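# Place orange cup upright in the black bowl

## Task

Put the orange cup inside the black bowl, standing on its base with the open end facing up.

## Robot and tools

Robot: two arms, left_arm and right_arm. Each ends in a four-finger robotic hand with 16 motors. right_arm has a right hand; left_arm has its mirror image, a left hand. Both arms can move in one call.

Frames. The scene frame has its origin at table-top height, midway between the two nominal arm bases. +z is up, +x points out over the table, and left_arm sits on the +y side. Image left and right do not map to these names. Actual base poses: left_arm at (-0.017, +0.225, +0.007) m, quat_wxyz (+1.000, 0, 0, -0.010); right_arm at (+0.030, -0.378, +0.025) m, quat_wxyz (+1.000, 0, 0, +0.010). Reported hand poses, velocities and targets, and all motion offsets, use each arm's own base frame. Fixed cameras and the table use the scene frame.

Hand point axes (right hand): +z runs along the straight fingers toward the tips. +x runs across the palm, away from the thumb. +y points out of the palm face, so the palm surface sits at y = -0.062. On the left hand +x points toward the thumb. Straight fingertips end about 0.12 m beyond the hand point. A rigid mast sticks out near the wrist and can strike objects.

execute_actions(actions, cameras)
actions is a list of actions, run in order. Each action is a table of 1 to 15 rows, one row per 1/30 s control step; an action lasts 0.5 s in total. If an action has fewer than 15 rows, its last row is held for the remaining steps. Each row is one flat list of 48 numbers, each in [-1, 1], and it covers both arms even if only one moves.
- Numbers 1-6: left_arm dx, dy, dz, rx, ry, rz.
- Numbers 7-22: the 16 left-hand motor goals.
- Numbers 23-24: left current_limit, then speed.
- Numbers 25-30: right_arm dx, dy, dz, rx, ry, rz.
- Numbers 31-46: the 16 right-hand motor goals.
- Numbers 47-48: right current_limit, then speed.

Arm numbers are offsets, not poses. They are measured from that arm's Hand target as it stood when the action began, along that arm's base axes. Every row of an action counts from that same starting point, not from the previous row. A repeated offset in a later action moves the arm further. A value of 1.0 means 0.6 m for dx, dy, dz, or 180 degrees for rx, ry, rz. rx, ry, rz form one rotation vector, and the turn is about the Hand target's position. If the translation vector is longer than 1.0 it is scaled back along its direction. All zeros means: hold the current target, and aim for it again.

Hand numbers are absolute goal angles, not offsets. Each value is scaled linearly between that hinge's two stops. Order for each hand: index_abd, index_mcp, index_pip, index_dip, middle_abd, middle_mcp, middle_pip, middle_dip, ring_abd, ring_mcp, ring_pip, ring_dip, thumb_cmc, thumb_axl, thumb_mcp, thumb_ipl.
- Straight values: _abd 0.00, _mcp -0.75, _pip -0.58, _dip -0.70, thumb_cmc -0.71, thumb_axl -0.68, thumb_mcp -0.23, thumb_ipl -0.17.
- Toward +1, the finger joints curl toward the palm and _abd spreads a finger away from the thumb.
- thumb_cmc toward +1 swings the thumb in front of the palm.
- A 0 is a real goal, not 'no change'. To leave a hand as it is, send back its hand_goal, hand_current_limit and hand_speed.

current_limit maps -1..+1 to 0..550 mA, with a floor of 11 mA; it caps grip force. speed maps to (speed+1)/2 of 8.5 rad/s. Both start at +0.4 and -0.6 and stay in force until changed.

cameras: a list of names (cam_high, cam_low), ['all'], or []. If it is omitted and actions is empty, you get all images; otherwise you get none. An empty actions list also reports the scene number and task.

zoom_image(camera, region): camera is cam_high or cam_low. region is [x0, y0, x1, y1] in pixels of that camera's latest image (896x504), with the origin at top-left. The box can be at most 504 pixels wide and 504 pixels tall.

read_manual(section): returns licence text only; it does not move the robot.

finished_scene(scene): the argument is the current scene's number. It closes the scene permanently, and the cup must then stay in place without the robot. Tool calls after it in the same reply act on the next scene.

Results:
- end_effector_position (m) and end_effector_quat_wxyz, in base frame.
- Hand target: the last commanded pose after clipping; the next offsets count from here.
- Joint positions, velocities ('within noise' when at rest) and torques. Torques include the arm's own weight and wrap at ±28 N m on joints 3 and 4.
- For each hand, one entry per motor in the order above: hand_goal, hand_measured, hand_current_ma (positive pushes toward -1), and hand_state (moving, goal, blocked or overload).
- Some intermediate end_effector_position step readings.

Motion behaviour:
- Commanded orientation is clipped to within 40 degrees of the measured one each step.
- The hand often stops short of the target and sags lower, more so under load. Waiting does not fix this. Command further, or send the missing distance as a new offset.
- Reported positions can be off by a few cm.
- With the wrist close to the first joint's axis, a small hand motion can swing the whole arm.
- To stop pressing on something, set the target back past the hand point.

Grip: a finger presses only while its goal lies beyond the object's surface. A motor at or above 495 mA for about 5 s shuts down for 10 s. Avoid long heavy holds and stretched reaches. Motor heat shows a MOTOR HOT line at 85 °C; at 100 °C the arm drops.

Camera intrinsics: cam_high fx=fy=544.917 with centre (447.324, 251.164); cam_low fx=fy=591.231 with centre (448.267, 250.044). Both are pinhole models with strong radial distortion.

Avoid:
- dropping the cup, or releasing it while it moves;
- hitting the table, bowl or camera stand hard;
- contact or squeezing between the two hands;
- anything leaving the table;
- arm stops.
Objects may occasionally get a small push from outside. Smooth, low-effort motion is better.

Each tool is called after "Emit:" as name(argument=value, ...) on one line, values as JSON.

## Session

Emit:
execute_actions(actions=[])

Scene clock: 0.00 s.
left_arm: end_effector_position=(+0.2858, +0.2115, +0.1611) hand_goal=(+0.000, -0.754, -0.576, -0.696, +0.000, -0.754, -0.576, -0.696, +0.000, -0.754, -0.576, -0.696, -0.714, -0.678, -0.226, -0.168) hand_measured=(+0.000, -0.754, -0.576, -0.696, +0.000, -0.754, -0.576, -0.696, +0.000, -0.754, -0.576, -0.696, -0.714, -0.678, -0.226, -0.168) hand_current_ma=(+0, +0, +0, +0, +0, +0, +0, +0, +0, +0, +0, +0, +0, +0, +0, +0) hand_state=(goal, goal, goal, goal, goal, goal, goal, goal, goal, goal, goal, goal, goal, goal, goal, goal) hand_current_limit=0.40 hand_speed=-0.60 end_effector_quat_wxyz=(+0.481, +0.608, +0.574, +0.263) | right_arm: end_effector_position=(+0.3651, +0.5450, +0.1712) hand_goal=(+0.000, -0.754, -0.576, -0.696, +0.000, -0.754, -0.576, -0.696, +0.000, -0.754, -0.576, -0.696, -0.714, -0.678, -0.226, -0.168) hand_measured=(+0.000, -0.754, -0.576, -0.696, +0.000, -0.754, -0.576, -0.696, +0.000, -0.754, -0.576, -0.696, -0.714, -0.678, -0.226, -0.168) hand_current_ma=(+0, +0, +0, +0, +0, +0, +0, +0, +0, +0, +0, +0, +0, +0, +0, +0) hand_state=(goal, goal, goal, goal, goal, goal, goal, goal, goal, goal, goal, goal, goal, goal, goal, goal) hand_current_limit=0.40 hand_speed=-0.60 end_effector_quat_wxyz=(+0.305, +0.033, +0.915, +0.262)
Joint positions: left_arm=[1.191 1.272 0.453 -0.604 1.156 1.154] | right_arm=[1.001 1.616 1.002 -0.156 0.239 -0.599]
Joint velocities: within noise
Joint torques (N m): no reading
Heat: left arm: hottest shoulder 35 °C; right arm: hottest waist 37 °C.
Hand target: left_arm +0.2884, +0.2180, +0.1688; +0.478, +0.613, +0.568, +0.272 | right_arm +0.3701, +0.5528, +0.1909; +0.314, +0.035, +0.908, +0.277

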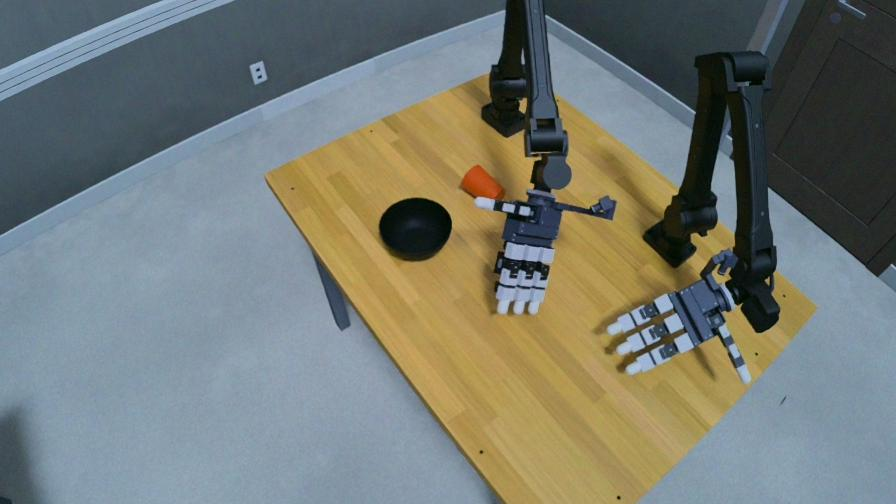

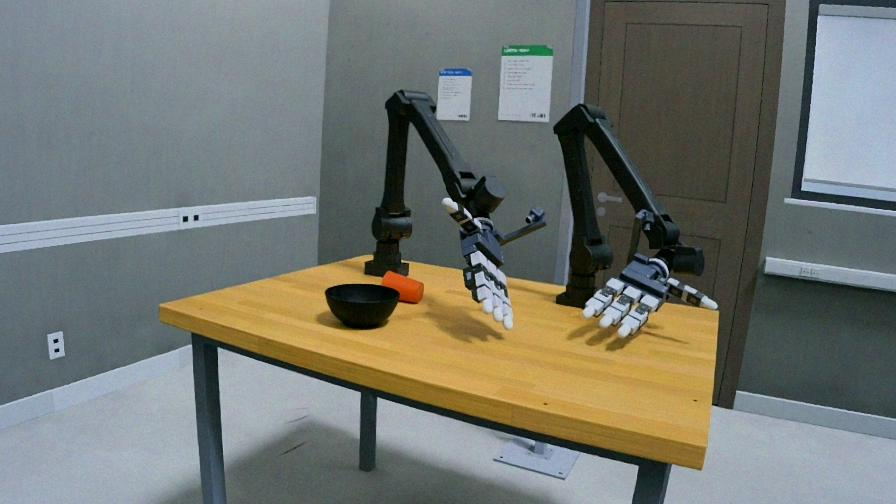

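Emit:
zoom_image(camera="cam_high", region=[360, 140, 520, 280])

Emit:
zoom_image(camera="cam_low", region=[300, 240, 460, 350])

Emit:
zoom_image(camera="cam_high", region=[440, 150, 530, 220])

Scaled by 3.150 from the camera's 896x504 image, which has a finer 1280x720 frame.

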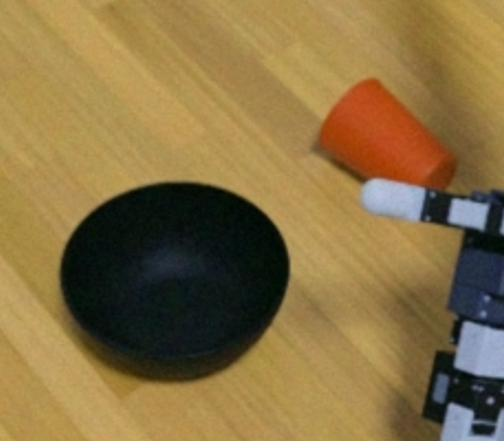

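Scaled by 3.150 from the camera's 896x504 image, which has a finer 1280x720 frame.

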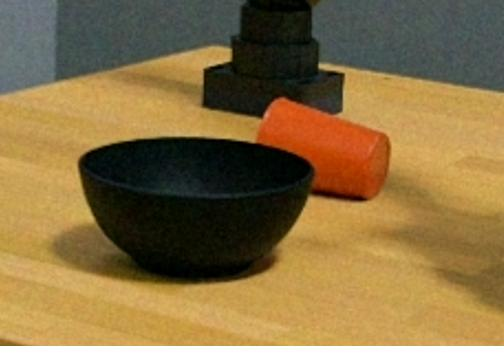

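Scaled by 5.600 from the camera's 896x504 image, which has a finer 1280x720 frame.

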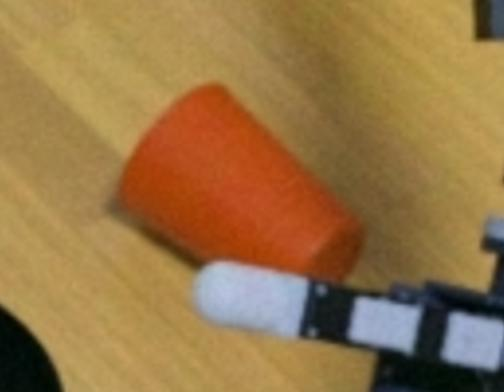

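Emit:
execute_actions(actions=[[[0,0,0,0,0,0, 0,-0.754,-0.576,-0.696,0,-0.754,-0.576,-0.696,0,-0.754,-0.576,-0.696,-0.714,-0.678,-0.226,-0.168,0.4,-0.6, -0.0306,-0.0556,0.0444,0.066,0.0188,-0.0606, 0,-0.137,-0.577,-0.696,0,-0.89,-0.577,-0.696,0,-0.89,-0.577,-0.696,0.514,-0.677,-0.393,0.157,0.4,-0.6]],[[0,0,0,0,0,0, 0,-0.754,-0.576,-0.696,0,-0.754,-0.576,-0.696,0,-0.754,-0.576,-0.696,-0.714,-0.678,-0.226,-0.168,0.4,-0.6, -0.0306,-0.0556,0.0444,0.066,0.0188,-0.0606, 0,-0.137,-0.577,-0.696,0,-0.89,-0.577,-0.696,0,-0.89,-0.577,-0.696,0.514,-0.677,-0.393,0.157,0.4,-0.6]],[[0,0,0,0,0,0, 0,-0.754,-0.576,-0.696,0,-0.754,-0.576,-0.696,0,-0.754,-0.576,-0.696,-0.714,-0.678,-0.226,-0.168,0.4,-0.6, -0.0306,-0.0556,0.0444,0.066,0.0188,-0.0606, 0,-0.137,-0.577,-0.696,0,-0.89,-0.577,-0.696,0,-0.89,-0.577,-0.696,0.514,-0.677,-0.393,0.157,0.4,-0.6]],[[0,0,0,0,0,0, 0,-0.754,-0.576,-0.696,0,-0.754,-0.576,-0.696,0,-0.754,-0.576,-0.696,-0.714,-0.678,-0.226,-0.168,0.4,-0.6, -0.0278,-0.05,0,0.0871,0.0181,-0.0456, 0,-0.137,-0.577,-0.696,0,-0.89,-0.577,-0.696,0,-0.89,-0.577,-0.696,0.514,-0.677,-0.393,0.157,0.4,-0.6]],[[0,0,0,0,0,0, 0,-0.754,-0.576,-0.696,0,-0.754,-0.576,-0.696,0,-0.754,-0.576,-0.696,-0.714,-0.678,-0.226,-0.168,0.4,-0.6, -0.0278,-0.05,0,0.0871,0.0181,-0.0456, 0,-0.137,-0.577,-0.696,0,-0.89,-0.577,-0.696,0,-0.89,-0.577,-0.696,0.514,-0.677,-0.393,0.157,0.4,-0.6]],[[0,0,0,0,0,0, 0,-0.754,-0.576,-0.696,0,-0.754,-0.576,-0.696,0,-0.754,-0.576,-0.696,-0.714,-0.678,-0.226,-0.168,0.4,-0.6, -0.0278,-0.05,0,0.0871,0.0181,-0.0456, 0,-0.137,-0.577,-0.696,0,-0.89,-0.577,-0.696,0,-0.89,-0.577,-0.696,0.514,-0.677,-0.393,0.157,0.4,-0.6]]], cameras=["all"])

Scene clock: 22.43 s.
left_arm: end_effector_position=(+0.2858, +0.2115, +0.1611) hand_goal=(+0.000, -0.754, -0.576, -0.696, +0.000, -0.754, -0.576, -0.696, +0.000, -0.754, -0.576, -0.696, -0.714, -0.678, -0.226, -0.168) hand_measured=(+0.000, -0.758, -0.576, -0.696, +0.000, -0.760, -0.576, -0.696, +0.000, -0.760, -0.576, -0.696, -0.720, -0.678, -0.226, -0.168) hand_current_ma=(+0, -2, +0, +0, +0, -3, +0, +0, +0, -2, +0, +0, -2, +0, +0, +0) hand_state=(goal, goal, goal, goal, goal, goal, goal, goal, goal, goal, goal, goal, goal, goal, goal, goal) hand_current_limit=0.40 hand_speed=-0.60 end_effector_quat_wxyz=(+0.481, +0.608, +0.574, +0.263) | right_arm: end_effector_position=(+0.2667, +0.3608, +0.2605) hand_goal=(+0.000, -0.138, -0.578, -0.696, +0.000, -0.890, -0.578, -0.696, +0.000, -0.890, -0.578, -0.696, +0.514, -0.678, -0.394, +0.156) hand_measured=(+0.000, -0.154, -0.578, -0.696, +0.000, -0.896, -0.578, -0.696, +0.000, -0.896, -0.578, -0.696, +0.510, -0.678, -0.392, +0.154) hand_current_ma=(+0, -17, +0, +0, +0, -4, +0, +0, +0, -4, +0, +0, -2, +0, +2, +0) hand_state=(goal, goal, goal, goal, goal, goal, goal, goal, goal, goal, goal, goal, goal, goal, goal, goal) hand_current_limit=0.40 hand_speed=-0.60 end_effector_quat_wxyz=(+0.122, +0.656, +0.452, +0.592)
Joint positions: left_arm=[1.191 1.272 0.453 -0.604 1.156 1.154] | right_arm=[1.375 1.302 0.697 0.142 0.922 1.143]
Joint torques (N m): left_arm=[0.91 -3.84 6.46 0.62 1.14 -0.01] | right_arm=[0.85 -7 10.73 1.46 0.62 0.01]
Heat: left arm: hottest shoulder 35 °C; right arm: hottest waist 37 °C.
Hand target: left_arm +0.2884, +0.2180, +0.1688; +0.478, +0.613, +0.568, +0.272 | right_arm +0.2651, +0.3627, +0.2709; +0.112, +0.659, +0.443, +0.598
Off the commanded pose: left_arm 0.010 m, 1 deg | right_arm 0.011 m, 2 deg.
Step readings (end_effector_position of left_arm | right_arm):
0: (+0.2858, +0.2115, +0.1611) | (+0.3651, +0.5450, +0.1712)
1: (+0.2858, +0.2115, +0.1611) | (+0.3654, +0.5449, +0.1713)
2: (+0.2858, +0.2115, +0.1611) | (+0.3665, +0.5437, +0.1724)
4: (+0.2858, +0.2115, +0.1611) | (+0.3657, +0.5368, +0.1770)
8: (+0.2858, +0.2115, +0.1611) | (+0.3566, +0.5201, +0.1887)
15: (+0.2858, +0.2115, +0.1611) | (+0.3506, +0.5197, +0.2063)
16: (+0.2858, +0.2115, +0.1611) | (+0.3509, +0.5191, +0.2064)
17: (+0.2858, +0.2115, +0.1611) | (+0.3512, +0.5167, +0.2072)
19: (+0.2858, +0.2115, +0.1611) | (+0.3492, +0.5064, +0.2094)
23: (+0.2858, +0.2115, +0.1611) | (+0.3380, +0.4900, +0.2176)
30: (+0.2858, +0.2115, +0.1611) | (+0.3316, +0.4869, +0.2310)
31: (+0.2858, +0.2115, +0.1611) | (+0.3321, +0.4857, +0.2312)
32: (+0.2858, +0.2115, +0.1611) | (+0.3329, +0.4828, +0.2324)
34: (+0.2858, +0.2115, +0.1611) | (+0.3319, +0.4726, +0.2363)
38: (+0.2858, +0.2115, +0.1611) | (+0.3212, +0.4596, +0.2499)
45: (+0.2858, +0.2115, +0.1611) | (+0.3137, +0.4536, +0.2617)
46: (+0.2858, +0.2115, +0.1611) | (+0.3142, +0.4521, +0.2615)
47: (+0.2858, +0.2115, +0.1611) | (+0.3144, +0.4496, +0.2614)
49: (+0.2858, +0.2115, +0.1611) | (+0.3130, +0.4414, +0.2621)
53: (+0.2858, +0.2115, +0.1611) | (+0.3035, +0.4302, +0.2589)
60: (+0.2858, +0.2115, +0.1611) | (+0.2986, +0.4246, +0.2588)
61: (+0.2858, +0.2115, +0.1611) | (+0.2991, +0.4232, +0.2590)
62: (+0.2858, +0.2115, +0.1611) | (+0.2988, +0.4204, +0.2598)
64: (+0.2858, +0.2115, +0.1611) | (+0.2966, +0.4114, +0.2615)
68: (+0.2858, +0.2115, +0.1611) | (+0.2874, +0.4005, +0.2621)
75: (+0.2858, +0.2115, +0.1611) | (+0.2827, +0.3944, +0.2612)
76: (+0.2858, +0.2115, +0.1611) | (+0.2830, +0.3930, +0.2610)
77: (+0.2858, +0.2115, +0.1611) | (+0.2825, +0.3899, +0.2615)
79: (+0.2858, +0.2115, +0.1611) | (+0.2795, +0.3809, +0.2631)
83: (+0.2858, +0.2115, +0.1611) | (+0.2712, +0.3703, +0.2651)
90: (+0.2858, +0.2115, +0.1611) | (+0.2667, +0.3635, +0.2639)

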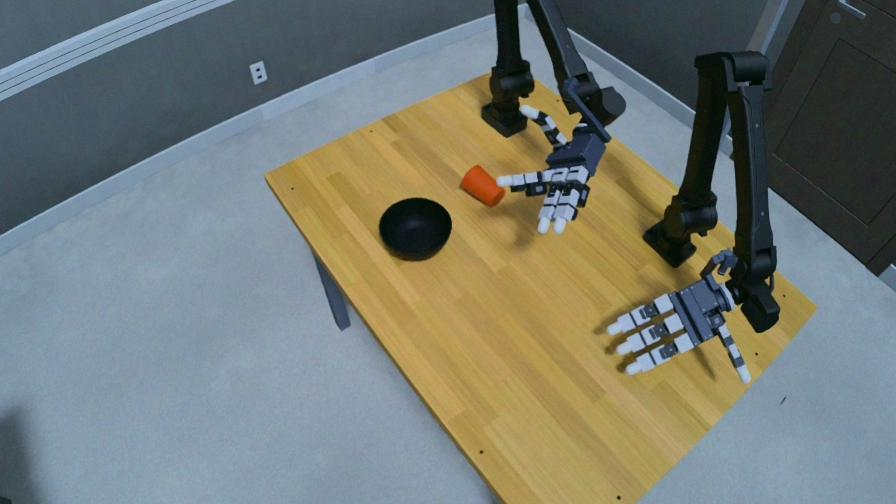

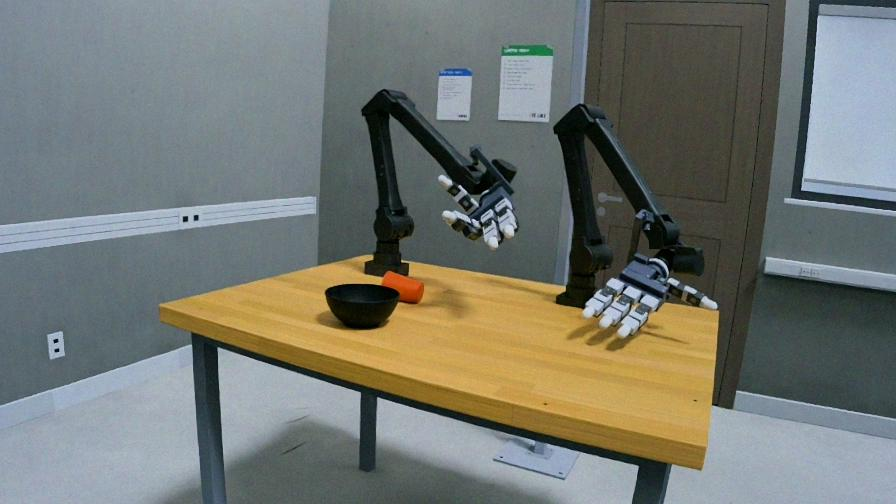

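Emit:
execute_actions(actions=[[[0,0,0,0,0,0,0,-0.754,-0.576,-0.696,0,-0.754,-0.576,-0.696,0,-0.754,-0.576,-0.696,-0.714,-0.678,-0.226,-0.168,0.4,-0.6,-0.0222,-0.0333,0,0.1,0.0165,-0.032,0,-0.137,-0.577,-0.696,0,-0.89,-0.577,-0.696,0,-0.89,-0.577,-0.696,0.514,-0.677,-0.393,0.157,0.4,-0.6]],[[0,0,0,0,0,0,0,-0.754,-0.576,-0.696,0,-0.754,-0.576,-0.696,0,-0.754,-0.576,-0.696,-0.714,-0.678,-0.226,-0.168,0.4,-0.6,-0.0222,-0.0333,0,0.1,0.0165,-0.032,0,-0.137,-0.577,-0.696,0,-0.89,-0.577,-0.696,0,-0.89,-0.577,-0.696,0.514,-0.677,-0.393,0.157,0.4,-0.6]],[[0,0,0,0,0,0,0,-0.754,-0.576,-0.696,0,-0.754,-0.576,-0.696,0,-0.754,-0.576,-0.696,-0.714,-0.678,-0.226,-0.168,0.4,-0.6,-0.0222,-0.0333,0,0.1,0.0165,-0.032,0,-0.137,-0.577,-0.696,0,-0.89,-0.577,-0.696,0,-0.89,-0.577,-0.696,0.514,-0.677,-0.393,0.157,0.4,-0.6]]], cameras=["all"])

Scene clock: 25.90 s.
left_arm: end_effector_position=(+0.2858, +0.2115, +0.1611) hand_goal=(+0.000, -0.754, -0.576, -0.696, +0.000, -0.754, -0.576, -0.696, +0.000, -0.754, -0.576, -0.696, -0.714, -0.678, -0.226, -0.168) hand_measured=(+0.000, -0.758, -0.576, -0.696, +0.000, -0.760, -0.576, -0.696, +0.000, -0.760, -0.576, -0.696, -0.720, -0.678, -0.226, -0.168) hand_current_ma=(+0, -2, +0, +0, +0, -3, +0, +0, +0, -2, +0, +0, -2, +0, +0, +0) hand_state=(goal, goal, goal, goal, goal, goal, goal, goal, goal, goal, goal, goal, goal, goal, goal, goal) hand_current_limit=0.40 hand_speed=-0.60 end_effector_quat_wxyz=(+0.481, +0.608, +0.574, +0.263) | right_arm: end_effector_position=(+0.2269, +0.3000, +0.2635) hand_goal=(+0.000, -0.138, -0.578, -0.696, +0.000, -0.890, -0.578, -0.696, +0.000, -0.890, -0.578, -0.696, +0.514, -0.678, -0.394, +0.156) hand_measured=(-0.002, -0.140, -0.578, -0.696, -0.002, -0.890, -0.578, -0.696, -0.002, -0.890, -0.578, -0.696, +0.508, -0.678, -0.392, +0.154) hand_current_ma=(+0, -1, +0, +0, +0, +0, +0, +0, +0, +0, +0, +0, -4, +0, +1, +0) hand_state=(goal, goal, goal, goal, goal, goal, goal, goal, goal, goal, goal, goal, goal, goal, goal, goal) hand_current_limit=0.40 hand_speed=-0.60 end_effector_quat_wxyz=(-0.135, +0.736, +0.039, +0.662)
Joint positions: left_arm=[1.191 1.272 0.453 -0.604 1.156 1.154] | right_arm=[1.447 1.138 0.671 0.234 1.183 1.936]
Joint torques (N m): left_arm=[0.85 -3.72 6.46 0.64 1.14 -0.02] | right_arm=[0.85 -5.13 11.07 1.25 0.38 -0.04]
Heat: left arm: hottest shoulder 35 °C; right arm: hottest waist 37 °C.
Hand target: left_arm +0.2884, +0.2180, +0.1688; +0.478, +0.613, +0.568, +0.272 | right_arm +0.2251, +0.3026, +0.2709; -0.146, +0.737, +0.031, +0.659
Off the commanded pose: left_arm 0.010 m, 1 deg | right_arm 0.008 m, 2 deg.
Step readings (end_effector_position of left_arm | right_arm):
0: (+0.2858, +0.2115, +0.1611) | (+0.2667, +0.3607, +0.2604)
1: (+0.2858, +0.2115, +0.1611) | (+0.2665, +0.3604, +0.2604)
2: (+0.2858, +0.2115, +0.1611) | (+0.2660, +0.3585, +0.2604)
4: (+0.2858, +0.2115, +0.1611) | (+0.2635, +0.3534, +0.2617)
8: (+0.2858, +0.2115, +0.1611) | (+0.2574, +0.3473, +0.2666)
15: (+0.2858, +0.2115, +0.1611) | (+0.2539, +0.3423, +0.2664)
16: (+0.2858, +0.2115, +0.1611) | (+0.2538, +0.3416, +0.2659)
17: (+0.2858, +0.2115, +0.1611) | (+0.2531, +0.3396, +0.2654)
19: (+0.2858, +0.2115, +0.1611) | (+0.2499, +0.3340, +0.2652)
23: (+0.2858, +0.2115, +0.1611) | (+0.2443, +0.3259, +0.2684)
30: (+0.2858, +0.2115, +0.1611) | (+0.2413, +0.3215, +0.2685)
31: (+0.2858, +0.2115, +0.1611) | (+0.2410, +0.3211, +0.2677)
32: (+0.2858, +0.2115, +0.1611) | (+0.2401, +0.3189, +0.2670)
34: (+0.2858, +0.2115, +0.1611) | (+0.2364, +0.3130, +0.2662)
38: (+0.2858, +0.2115, +0.1611) | (+0.2309, +0.3037, +0.2693)
45: (+0.2858, +0.2115, +0.1611) | (+0.2279, +0.3002, +0.2694)

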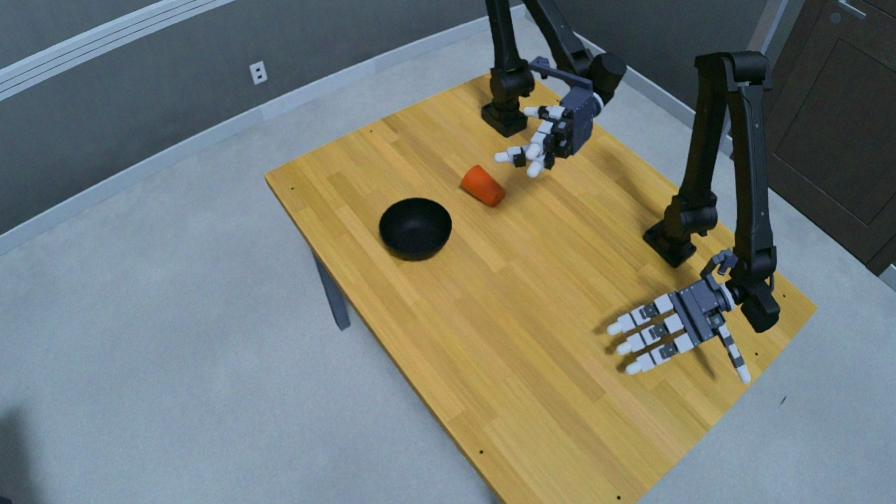

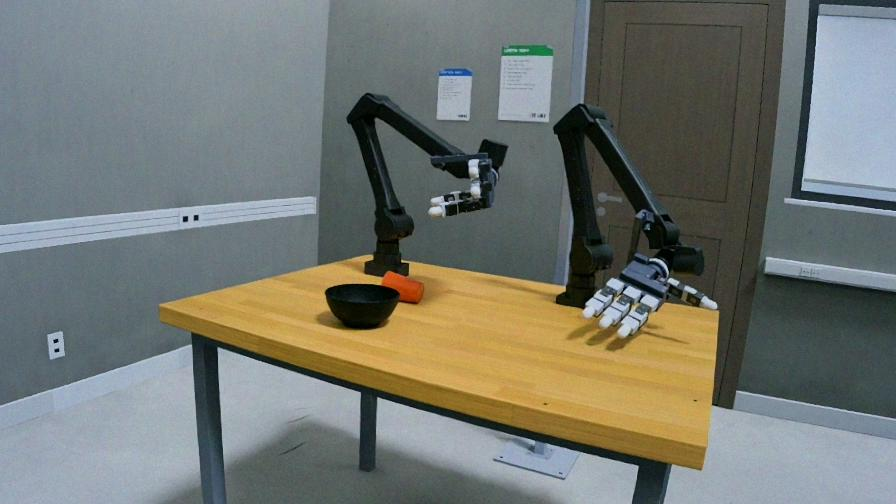

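Emit:
zoom_image(camera="cam_high", region=[370, 80, 620, 280])

Emit:
zoom_image(camera="cam_low", region=[310, 130, 530, 340])

Scaled by 2.016 from the camera's 896x504 image, which has a finer 1280x720 frame.

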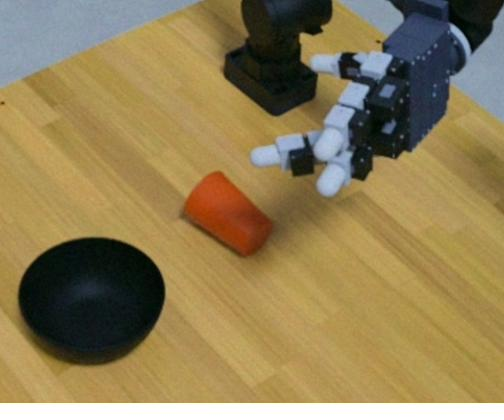

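Scaled by 2.291 from the camera's 896x504 image, which has a finer 1280x720 frame.

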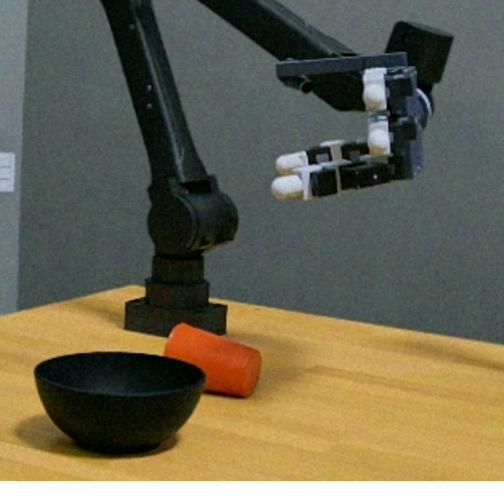

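Emit:
zoom_image(camera="cam_high", region=[440, 150, 530, 220])

Emit:
zoom_image(camera="cam_low", region=[370, 260, 440, 320])

Scaled by 5.600 from the camera's 896x504 image, which has a finer 1280x720 frame.

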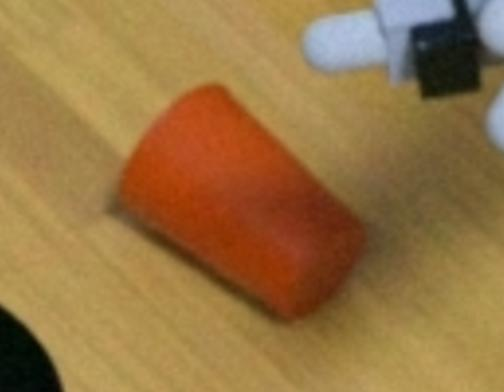

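Scaled by 7.200 from the camera's 896x504 image, which has a finer 1280x720 frame.

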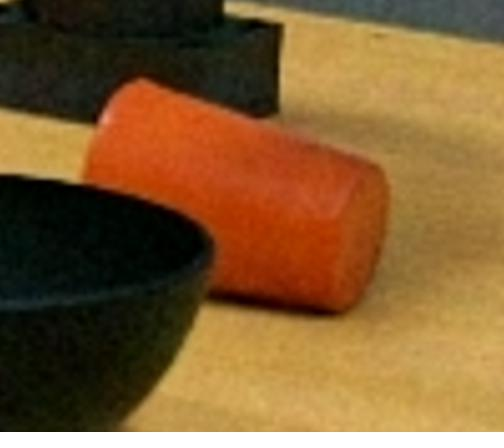

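Emit:
execute_actions(actions=[[[0,0,0,0,0,0,0,-0.754,-0.576,-0.696,0,-0.754,-0.576,-0.696,0,-0.754,-0.576,-0.696,-0.714,-0.678,-0.226,-0.168,0.4,-0.6,0.0166,-0.0313,-0.1,0,0,-0.0275,0.117,-0.137,-0.577,-0.696,0,-0.89,-0.577,-0.696,0,-0.89,-0.577,-0.696,0.514,-0.677,-0.393,0.157,0.4,-0.6]],[[0,0,0,0,0,0,0,-0.754,-0.576,-0.696,0,-0.754,-0.576,-0.696,0,-0.754,-0.576,-0.696,-0.714,-0.678,-0.226,-0.168,0.4,-0.6,0.0166,-0.0313,-0.1,0,0,-0.0275,0.117,-0.137,-0.577,-0.696,0,-0.89,-0.577,-0.696,0,-0.89,-0.577,-0.696,0.514,-0.677,-0.393,0.157,0.4,-0.6]]], cameras=["all"])

Scene clock: 32.37 s.
left_arm: end_effector_position=(+0.2858, +0.2115, +0.1611) hand_goal=(+0.000, -0.754, -0.576, -0.696, +0.000, -0.754, -0.576, -0.696, +0.000, -0.754, -0.576, -0.696, -0.714, -0.678, -0.226, -0.168) hand_measured=(+0.000, -0.758, -0.576, -0.696, +0.000, -0.760, -0.576, -0.696, +0.000, -0.760, -0.576, -0.696, -0.720, -0.678, -0.226, -0.168) hand_current_ma=(+0, -2, +0, +0, +0, -3, +0, +0, +0, -2, +0, +0, -2, +0, +0, +0) hand_state=(goal, goal, goal, goal, goal, goal, goal, goal, goal, goal, goal, goal, goal, goal, goal, goal) hand_current_limit=0.40 hand_speed=-0.60 end_effector_quat_wxyz=(+0.481, +0.608, +0.574, +0.263) | right_arm: end_effector_position=(+0.2429, +0.2639, +0.1497) hand_goal=(+0.116, -0.138, -0.578, -0.696, +0.000, -0.890, -0.578, -0.696, +0.000, -0.890, -0.578, -0.696, +0.514, -0.678, -0.394, +0.156) hand_measured=(+0.106, -0.140, -0.578, -0.696, -0.002, -0.890, -0.578, -0.696, -0.002, -0.890, -0.578, -0.696, +0.508, -0.678, -0.392, +0.154) hand_current_ma=(-6, +0, +0, +0, +0, +0, +0, +0, +0, +0, +0, +0, -4, +0, +1, +0) hand_state=(goal, goal, goal, goal, goal, goal, goal, goal, goal, goal, goal, goal, goal, goal, goal, goal) hand_current_limit=0.40 hand_speed=-0.60 end_effector_quat_wxyz=(-0.086, +0.741, -0.026, +0.666)
Joint positions: left_arm=[1.191 1.272 0.453 -0.604 1.156 1.154] | right_arm=[1.371 1.373 0.518 0.525 1.263 2.05]
Joint torques (N m): left_arm=[0.91 -3.78 6.48 0.64 1.13 -0.02] | right_arm=[-0.26 -4.78 7.84 2.4 0.53 -0.17]
Heat: left arm: hottest shoulder 35 °C; right arm: hottest waist 37 °C.
Hand target: left_arm +0.2884, +0.2180, +0.1688; +0.478, +0.613, +0.568, +0.272 | right_arm +0.2450, +0.2651, +0.1508; -0.088, +0.737, -0.032, +0.669
Off the commanded pose: left_arm 0.010 m, 1 deg | right_arm 0.003 m, 1 deg.
Step readings (end_effector_position of left_arm | right_arm):
0: (+0.2858, +0.2115, +0.1611) | (+0.2269, +0.3000, +0.2635)
1: (+0.2858, +0.2115, +0.1611) | (+0.2269, +0.2999, +0.2634)
2: (+0.2858, +0.2115, +0.1611) | (+0.2266, +0.2986, +0.2623)
4: (+0.2858, +0.2115, +0.1611) | (+0.2269, +0.2938, +0.2549)
8: (+0.2858, +0.2115, +0.1611) | (+0.2299, +0.2833, +0.2261)
15: (+0.2858, +0.2115, +0.1611) | (+0.2329, +0.2816, +0.2081)
16: (+0.2858, +0.2115, +0.1611) | (+0.2329, +0.2819, +0.2083)
17: (+0.2858, +0.2115, +0.1611) | (+0.2334, +0.2807, +0.2072)
19: (+0.2858, +0.2115, +0.1611) | (+0.2347, +0.2768, +0.1984)
23: (+0.2858, +0.2115, +0.1611) | (+0.2392, +0.2642, +0.1665)
30: (+0.2858, +0.2115, +0.1611) | (+0.2425, +0.2620, +0.1485)

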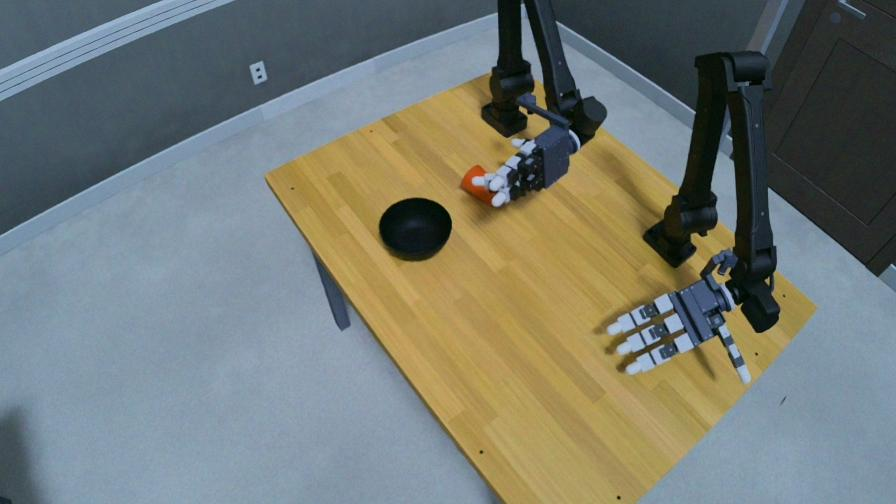

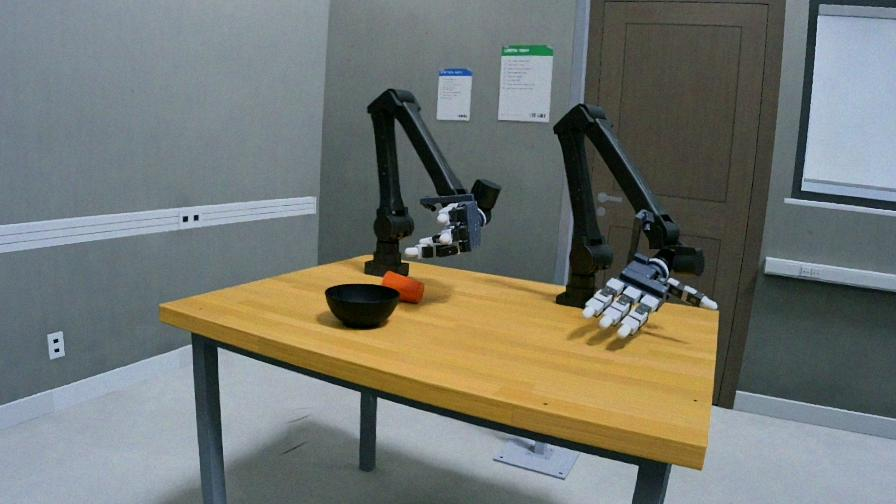

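Emit:
zoom_image(camera="cam_high", region=[440, 110, 580, 220])

Emit:
zoom_image(camera="cam_low", region=[360, 180, 500, 320])

Scaled by 3.600 from the camera's 896x504 image, which has a finer 1280x720 frame.

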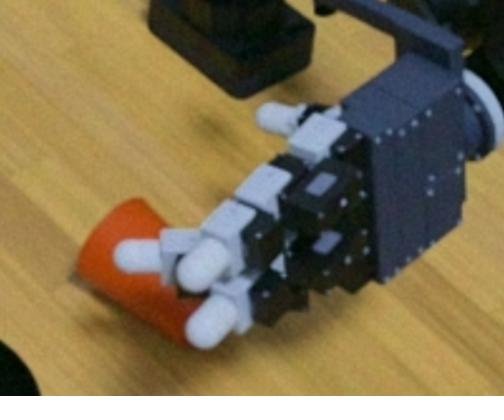

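Scaled by 3.600 from the camera's 896x504 image, which has a finer 1280x720 frame.

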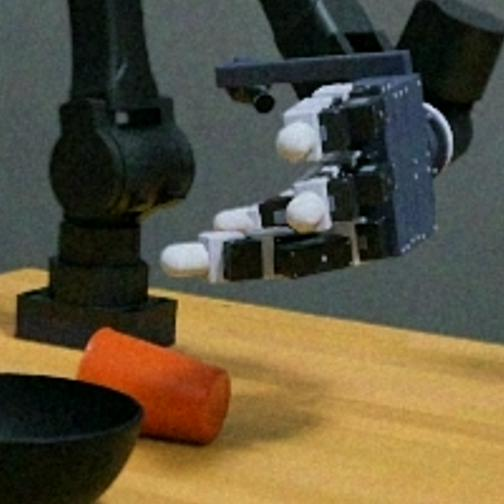

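Emit:
execute_actions(actions=[[[0,0,0,0,0,0,0,-0.754,-0.576,-0.696,0,-0.754,-0.576,-0.696,0,-0.754,-0.576,-0.696,-0.714,-0.678,-0.226,-0.168,0.4,-0.6,0.0033,-0.0168,-0.1513,0,0,0,0.117,-0.137,-0.577,-0.696,0,-0.89,-0.577,-0.696,0,-0.89,-0.577,-0.696,0.514,-0.677,-0.393,0.157,0.4,-0.6]],[[0,0,0,0,0,0,0,-0.754,-0.576,-0.696,0,-0.754,-0.576,-0.696,0,-0.754,-0.576,-0.696,-0.714,-0.678,-0.226,-0.168,0.4,-0.6,0.0042,-0.0583,-0.04,0,0,0,0.117,-0.137,-0.577,-0.696,0,-0.89,-0.577,-0.696,0,-0.89,-0.577,-0.696,0.514,-0.677,-0.393,0.157,0.4,-0.6]]], cameras=["all"])

Emit:
zoom_image(camera="cam_high", region=[440, 120, 580, 220])

Emit:
zoom_image(camera="cam_low", region=[360, 200, 500, 320])

Scene clock: 34.53 s.
left_arm: end_effector_position=(+0.2858, +0.2115, +0.1611) hand_goal=(+0.000, -0.754, -0.576, -0.696, +0.000, -0.754, -0.576, -0.696, +0.000, -0.754, -0.576, -0.696, -0.714, -0.678, -0.226, -0.168) hand_measured=(+0.000, -0.758, -0.576, -0.696, +0.000, -0.760, -0.576, -0.696, +0.000, -0.760, -0.576, -0.696, -0.720, -0.678, -0.226, -0.168) hand_current_ma=(+0, -2, +0, +0, +0, -3, +0, +0, +0, -2, +0, +0, -2, +0, +0, +0) hand_state=(goal, goal, goal, goal, goal, goal, goal, goal, goal, goal, goal, goal, goal, goal, goal, goal) hand_current_limit=0.40 hand_speed=-0.60 end_effector_quat_wxyz=(+0.481, +0.608, +0.574, +0.263) | right_arm: end_effector_position=(+0.2484, +0.2215, +0.0368) hand_goal=(+0.116, -0.138, -0.578, -0.696, +0.000, -0.890, -0.578, -0.696, +0.000, -0.890, -0.578, -0.696, +0.514, -0.678, -0.394, +0.156) hand_measured=(+0.106, -0.138, -0.578, -0.696, -0.002, -0.890, -0.578, -0.696, -0.002, -0.890, -0.578, -0.696, +0.506, -0.678, -0.392, +0.154) hand_current_ma=(-5, +0, +0, +0, -1, +0, +0, +0, -1, +0, +0, +0, -4, +0, +1, +0) hand_state=(goal, goal, goal, goal, goal, goal, goal, goal, goal, goal, goal, goal, goal, goal, goal, goal) hand_current_limit=0.40 hand_speed=-0.60 end_effector_quat_wxyz=(-0.089, +0.739, -0.034, +0.667)
Joint positions: left_arm=[1.191 1.272 0.453 -0.604 1.156 1.154] | right_arm=[1.323 1.77 0.358 1.131 1.223 2.014]
Joint torques (N m): left_arm=[0.97 -3.72 6.43 0.66 1.14 -0.01] | right_arm=[-0.09 -5.6 2.59 2.26 0.29 -0.21]
Heat: left arm: hottest shoulder 35 °C; right arm: hottest waist 37 °C.
Hand target: left_arm +0.2884, +0.2180, +0.1688; +0.478, +0.613, +0.568, +0.272 | right_arm +0.2495, +0.2201, +0.0361; -0.088, +0.737, -0.033, +0.669
Off the commanded pose: left_arm 0.010 m, 1 deg | right_arm 0.002 m, 0 deg.
Step readings (end_effector_position of left_arm | right_arm):
0: (+0.2858, +0.2115, +0.1611) | (+0.2429, +0.2639, +0.1497)
1: (+0.2858, +0.2115, +0.1611) | (+0.2429, +0.2640, +0.1495)
2: (+0.2858, +0.2115, +0.1611) | (+0.2430, +0.2643, +0.1468)
4: (+0.2858, +0.2115, +0.1611) | (+0.2428, +0.2635, +0.1325)
8: (+0.2858, +0.2115, +0.1611) | (+0.2404, +0.2482, +0.0842)
15: (+0.2858, +0.2115, +0.1611) | (+0.2420, +0.2456, +0.0570)
16: (+0.2858, +0.2115, +0.1611) | (+0.2424, +0.2464, +0.0571)
17: (+0.2858, +0.2115, +0.1611) | (+0.2431, +0.2475, +0.0568)
19: (+0.2858, +0.2115, +0.1611) | (+0.2449, +0.2455, +0.0541)
23: (+0.2858, +0.2115, +0.1611) | (+0.2462, +0.2264, +0.0430)
30: (+0.2858, +0.2115, +0.1611) | (+0.2477, +0.2205, +0.0350)

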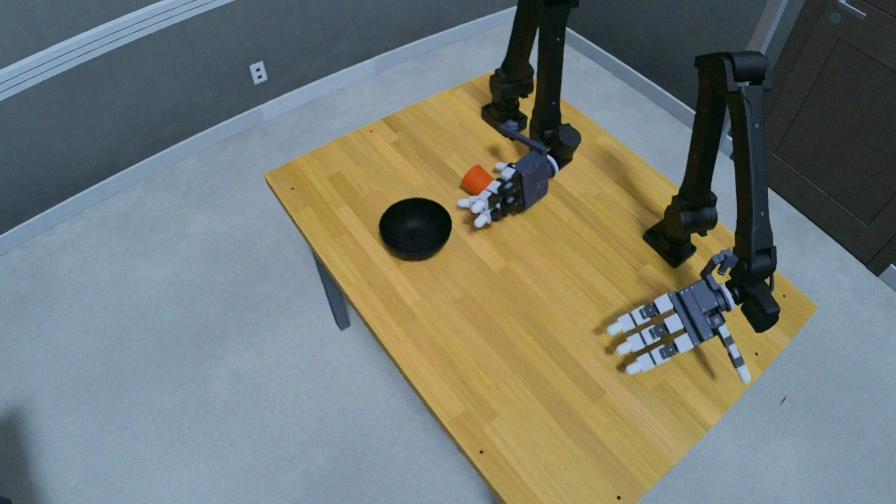

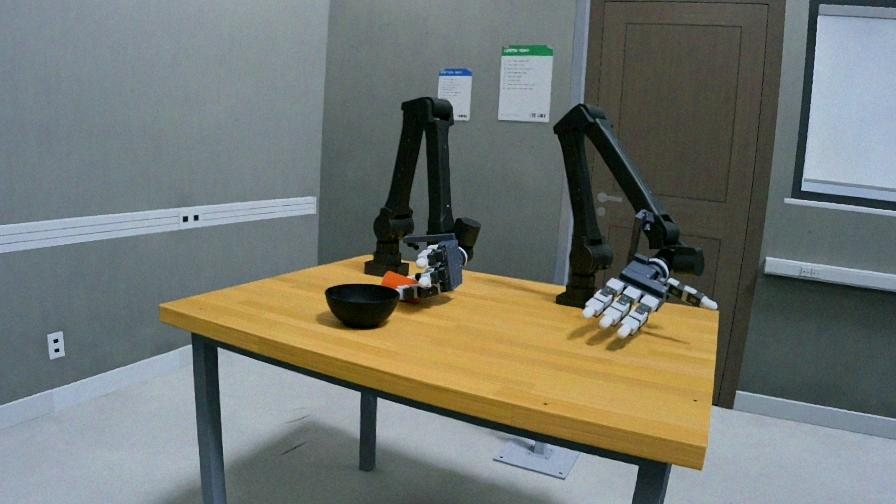

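Scaled by 3.600 from the camera's 896x504 image, which has a finer 1280x720 frame.

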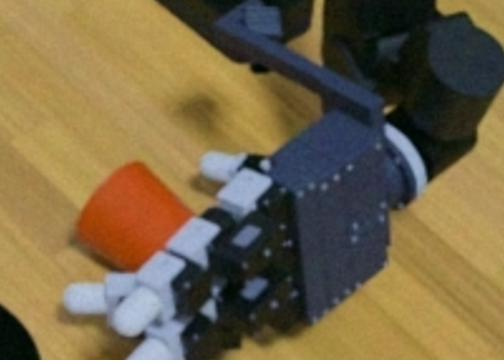

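Scaled by 3.600 from the camera's 896x504 image, which has a finer 1280x720 frame.

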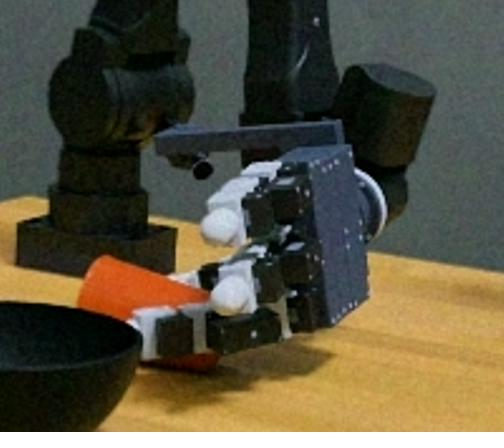

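Emit:
execute_actions(actions=[[[0,0,0,0,0,0,0,-0.754,-0.576,-0.696,0,-0.754,-0.576,-0.696,0,-0.754,-0.576,-0.696,-0.714,-0.678,-0.226,-0.168,0.4,-0.6,0.003,-0.0428,-0.0063,0,0,0,0.117,-0.137,-0.577,-0.696,0,-0.89,-0.577,-0.696,0,-0.89,-0.577,-0.696,0.514,-0.677,-0.393,0.157,0.4,-0.6]],[[0,0,0,0,0,0,0,-0.754,-0.576,-0.696,0,-0.754,-0.576,-0.696,0,-0.754,-0.576,-0.696,-0.714,-0.678,-0.226,-0.168,0.4,-0.6,0,0,0,0,0,0,0.117,-0.164,-0.285,-0.333,0,-0.89,-0.577,-0.696,0,-0.89,-0.577,-0.696,0.514,-0.677,-0.27,0.297,0.2,-0.75]]], cameras=["all"])

Emit:
zoom_image(camera="cam_high", region=[440, 120, 580, 220])

Emit:
zoom_image(camera="cam_low", region=[360, 200, 500, 320])

Scene clock: 36.17 s.
left_arm: end_effector_position=(+0.2858, +0.2115, +0.1611) hand_goal=(+0.000, -0.754, -0.576, -0.696, +0.000, -0.754, -0.576, -0.696, +0.000, -0.754, -0.576, -0.696, -0.714, -0.678, -0.226, -0.168) hand_measured=(+0.000, -0.758, -0.576, -0.696, +0.000, -0.760, -0.576, -0.696, +0.000, -0.760, -0.576, -0.696, -0.720, -0.678, -0.226, -0.168) hand_current_ma=(+0, -2, +0, +0, +0, -3, +0, +0, +0, -2, +0, +0, -2, +0, +0, +0) hand_state=(goal, goal, goal, goal, goal, goal, goal, goal, goal, goal, goal, goal, goal, goal, goal, goal) hand_current_limit=0.40 hand_speed=-0.60 end_effector_quat_wxyz=(+0.481, +0.608, +0.574, +0.263) | right_arm: end_effector_position=(+0.2502, +0.1969, +0.0328) hand_goal=(+0.116, -0.164, -0.286, -0.334, +0.000, -0.890, -0.578, -0.696, +0.000, -0.890, -0.578, -0.696, +0.514, -0.678, -0.270, +0.296) hand_measured=(+0.106, -0.160, -0.288, -0.336, -0.002, -0.890, -0.578, -0.696, -0.002, -0.890, -0.578, -0.696, +0.506, -0.678, -0.272, +0.294) hand_current_ma=(-5, +1, -1, -1, -1, +0, +0, +0, -1, +0, +0, +0, -4, +0, -1, -1) hand_state=(goal, goal, goal, goal, goal, goal, goal, goal, goal, goal, goal, goal, goal, goal, goal, goal) hand_current_limit=0.20 hand_speed=-0.75 end_effector_quat_wxyz=(-0.091, +0.738, -0.033, +0.668)
Joint positions: left_arm=[1.191 1.272 0.453 -0.604 1.156 1.154] | right_arm=[1.295 1.79 0.295 1.244 1.194 1.984]
Joint torques (N m): left_arm=[0.97 -3.72 6.45 0.62 1.14 -0.02] | right_arm=[-0.15 -5.13 1.77 2.32 0.27 -0.22]
Heat: left arm: hottest shoulder 35 °C; right arm: hottest waist 37 °C.
Hand target: left_arm +0.2884, +0.2180, +0.1688; +0.478, +0.613, +0.568, +0.272 | right_arm +0.2513, +0.1944, +0.0323; -0.088, +0.737, -0.032, +0.669
Off the commanded pose: left_arm 0.010 m, 1 deg | right_arm 0.003 m, 0 deg.
Step readings (end_effector_position of left_arm | right_arm):
0: (+0.2858, +0.2115, +0.1611) | (+0.2484, +0.2214, +0.0369)
1: (+0.2858, +0.2115, +0.1611) | (+0.2484, +0.2213, +0.0368)
2: (+0.2858, +0.2115, +0.1611) | (+0.2487, +0.2208, +0.0365)
4: (+0.2858, +0.2115, +0.1611) | (+0.2488, +0.2160, +0.0352)
8: (+0.2858, +0.2115, +0.1611) | (+0.2486, +0.2000, +0.0333)
15: (+0.2858, +0.2115, +0.1611) | (+0.2499, +0.1966, +0.0322)
16: (+0.2858, +0.2115, +0.1611) | (+0.2499, +0.1966, +0.0322)
17: (+0.2858, +0.2115, +0.1611) | (+0.2500, +0.1967, +0.0322)
19: (+0.2858, +0.2115, +0.1611) | (+0.2501, +0.1968, +0.0324)
23: (+0.2858, +0.2115, +0.1611) | (+0.2501, +0.1969, +0.0326)
30: (+0.2858, +0.2115, +0.1611) | (+0.2502, +0.1969, +0.0327)

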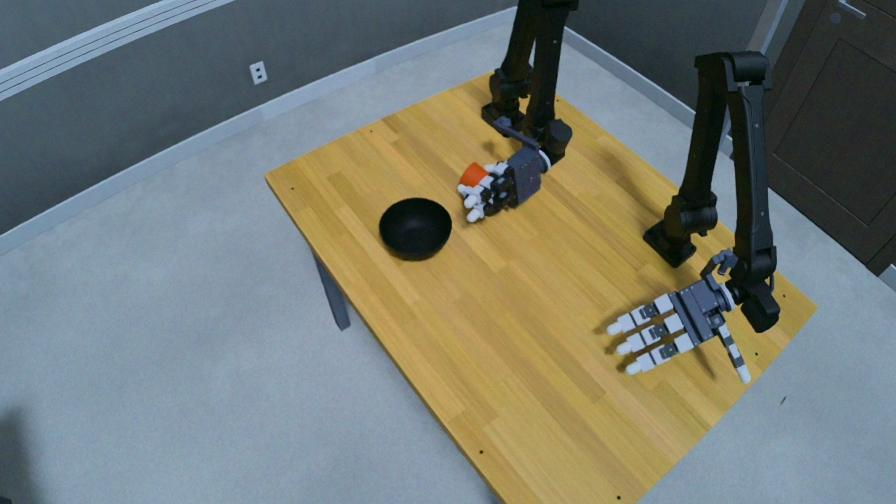

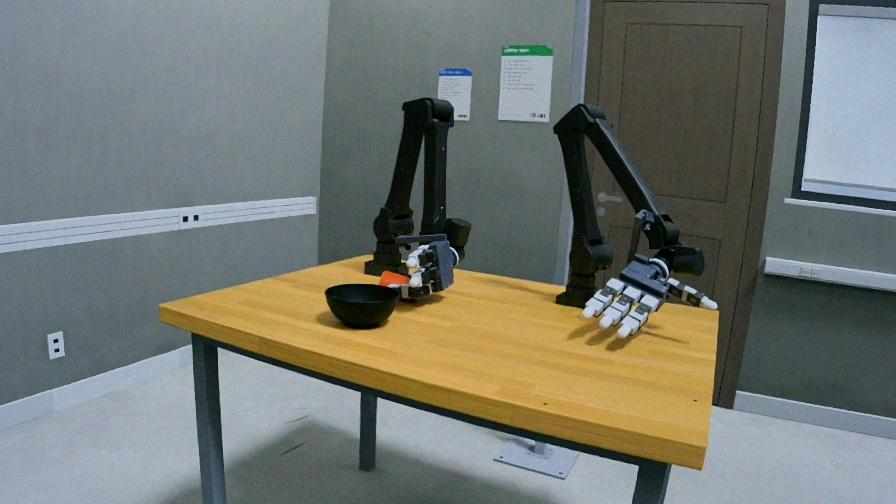

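Scaled by 3.600 from the camera's 896x504 image, which has a finer 1280x720 frame.

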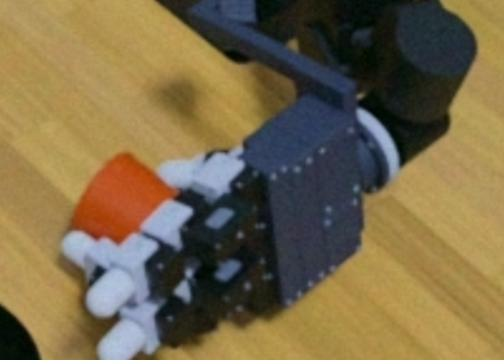

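Scaled by 3.600 from the camera's 896x504 image, which has a finer 1280x720 frame.

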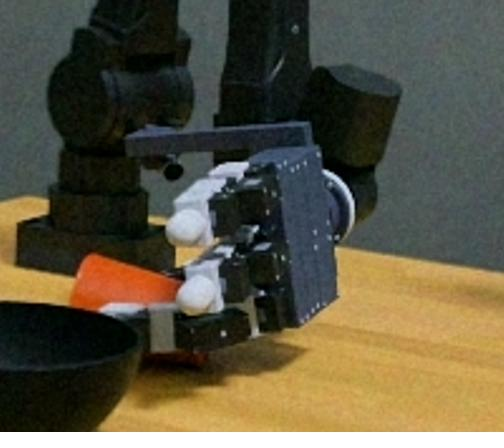

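Emit:
execute_actions(actions=[[[0,0,0,0,0,0,0,-0.754,-0.576,-0.696,0,-0.754,-0.576,-0.696,0,-0.754,-0.576,-0.696,-0.714,-0.678,-0.226,-0.168,0.4,-0.6,-0.0058,-0.0105,0,0,0,0,0.117,-0.164,-0.285,-0.333,0,-0.89,-0.577,-0.696,0,-0.89,-0.577,-0.696,0.514,-0.677,-0.27,0.297,0.2,-0.75]],[[0,0,0,0,0,0,0,-0.754,-0.576,-0.696,0,-0.754,-0.576,-0.696,0,-0.754,-0.576,-0.696,-0.714,-0.678,-0.226,-0.168,0.4,-0.6,0,0,0,0,0,0,0.117,-0.105,-0.255,-0.29,0,-0.89,-0.577,-0.696,0,-0.89,-0.577,-0.696,0.514,-0.677,-0.235,0.32,0.0,-0.8]]], cameras=["all"])

Emit:
zoom_image(camera="cam_high", region=[440, 120, 580, 220])

Emit:
zoom_image(camera="cam_low", region=[360, 220, 460, 320])

Scene clock: 37.90 s.
left_arm: end_effector_position=(+0.2858, +0.2115, +0.1611) hand_goal=(+0.000, -0.754, -0.576, -0.696, +0.000, -0.754, -0.576, -0.696, +0.000, -0.754, -0.576, -0.696, -0.714, -0.678, -0.226, -0.168) hand_measured=(+0.000, -0.758, -0.576, -0.696, +0.000, -0.760, -0.576, -0.696, +0.000, -0.760, -0.576, -0.696, -0.720, -0.678, -0.226, -0.168) hand_current_ma=(+0, -2, +0, +0, +0, -3, +0, +0, +0, -2, +0, +0, -2, +0, +0, +0) hand_state=(goal, goal, goal, goal, goal, goal, goal, goal, goal, goal, goal, goal, goal, goal, goal, goal) hand_current_limit=0.40 hand_speed=-0.60 end_effector_quat_wxyz=(+0.481, +0.608, +0.574, +0.263) | right_arm: end_effector_position=(+0.2482, +0.1899, +0.0321) hand_goal=(+0.116, -0.106, -0.256, -0.290, +0.000, -0.890, -0.578, -0.696, +0.000, -0.890, -0.578, -0.696, +0.514, -0.678, -0.236, +0.320) hand_measured=(+0.106, -0.132, -0.268, -0.302, -0.002, -0.890, -0.578, -0.696, -0.002, -0.890, -0.578, -0.696, +0.506, -0.678, -0.246, +0.312) hand_current_ma=(-5, -32, -8, -10, -1, +0, +0, +0, -1, +0, +0, +0, -5, +0, -10, -6) hand_state=(goal, blocked, goal, goal, goal, goal, goal, goal, goal, goal, goal, goal, goal, goal, goal, goal) hand_current_limit=0.00 hand_speed=-0.80 end_effector_quat_wxyz=(-0.088, +0.739, -0.031, +0.668)
Joint positions: left_arm=[1.191 1.272 0.453 -0.604 1.156 1.154] | right_arm=[1.295 1.79 0.278 1.255 1.196 1.984]
Joint torques (N m): left_arm=[0.97 -3.66 6.43 0.64 1.13 -0.02] | right_arm=[0.26 -5.19 1.48 2.35 0.43 -0.19]
Heat: left arm: hottest shoulder 35 °C; right arm: hottest waist 37 °C.
Hand target: left_arm +0.2884, +0.2180, +0.1688; +0.478, +0.613, +0.568, +0.272 | right_arm +0.2478, +0.1882, +0.0323; -0.088, +0.737, -0.032, +0.669
Off the commanded pose: left_arm 0.010 m, 1 deg | right_arm 0.002 m, 0 deg.
Step readings (end_effector_position of left_arm | right_arm):
0: (+0.2858, +0.2115, +0.1611) | (+0.2502, +0.1969, +0.0328)
1: (+0.2858, +0.2115, +0.1611) | (+0.2502, +0.1969, +0.0328)
2: (+0.2858, +0.2115, +0.1611) | (+0.2501, +0.1966, +0.0327)
4: (+0.2858, +0.2115, +0.1611) | (+0.2497, +0.1950, +0.0326)
8: (+0.2858, +0.2115, +0.1611) | (+0.2484, +0.1906, +0.0320)
15: (+0.2858, +0.2115, +0.1611) | (+0.2482, +0.1899, +0.0320)
16: (+0.2858, +0.2115, +0.1611) | (+0.2482, +0.1899, +0.0320)
17: (+0.2858, +0.2115, +0.1611) | (+0.2482, +0.1899, +0.0320)
19: (+0.2858, +0.2115, +0.1611) | (+0.2482, +0.1899, +0.0321)
23: (+0.2858, +0.2115, +0.1611) | (+0.2482, +0.1899, +0.0321)
30: (+0.2858, +0.2115, +0.1611) | (+0.2482, +0.1899, +0.0321)

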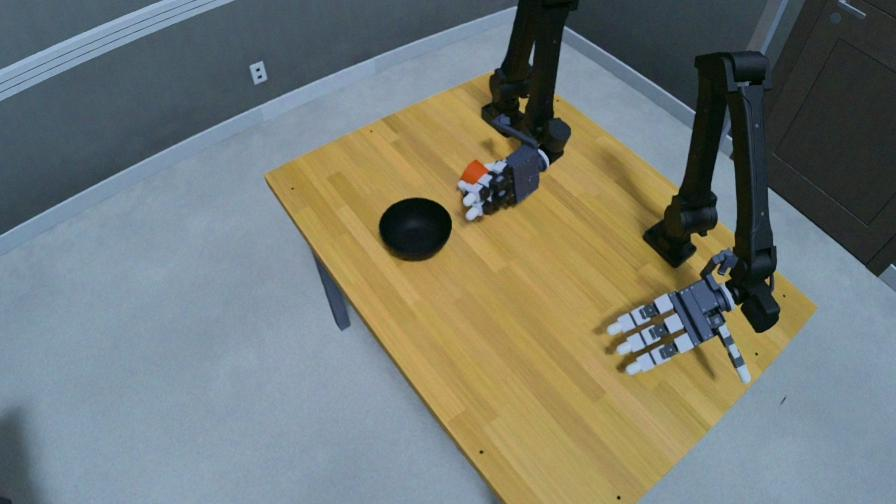

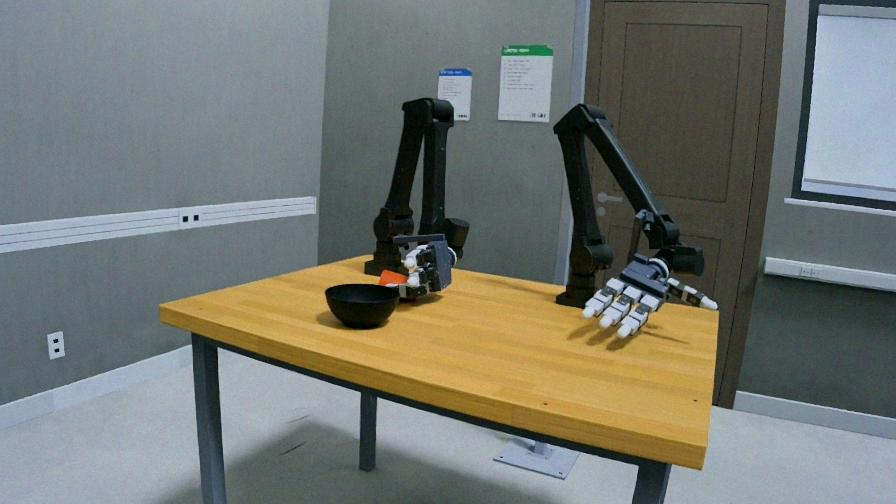

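Scaled by 3.600 from the camera's 896x504 image, which has a finer 1280x720 frame.

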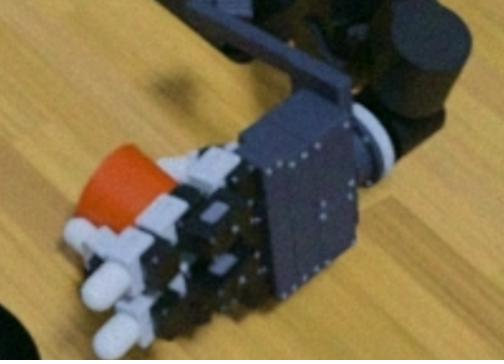

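Scaled by 5.040 from the camera's 896x504 image, which has a finer 1280x720 frame.

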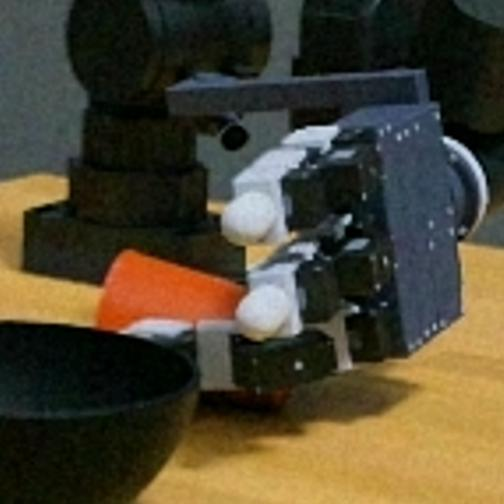

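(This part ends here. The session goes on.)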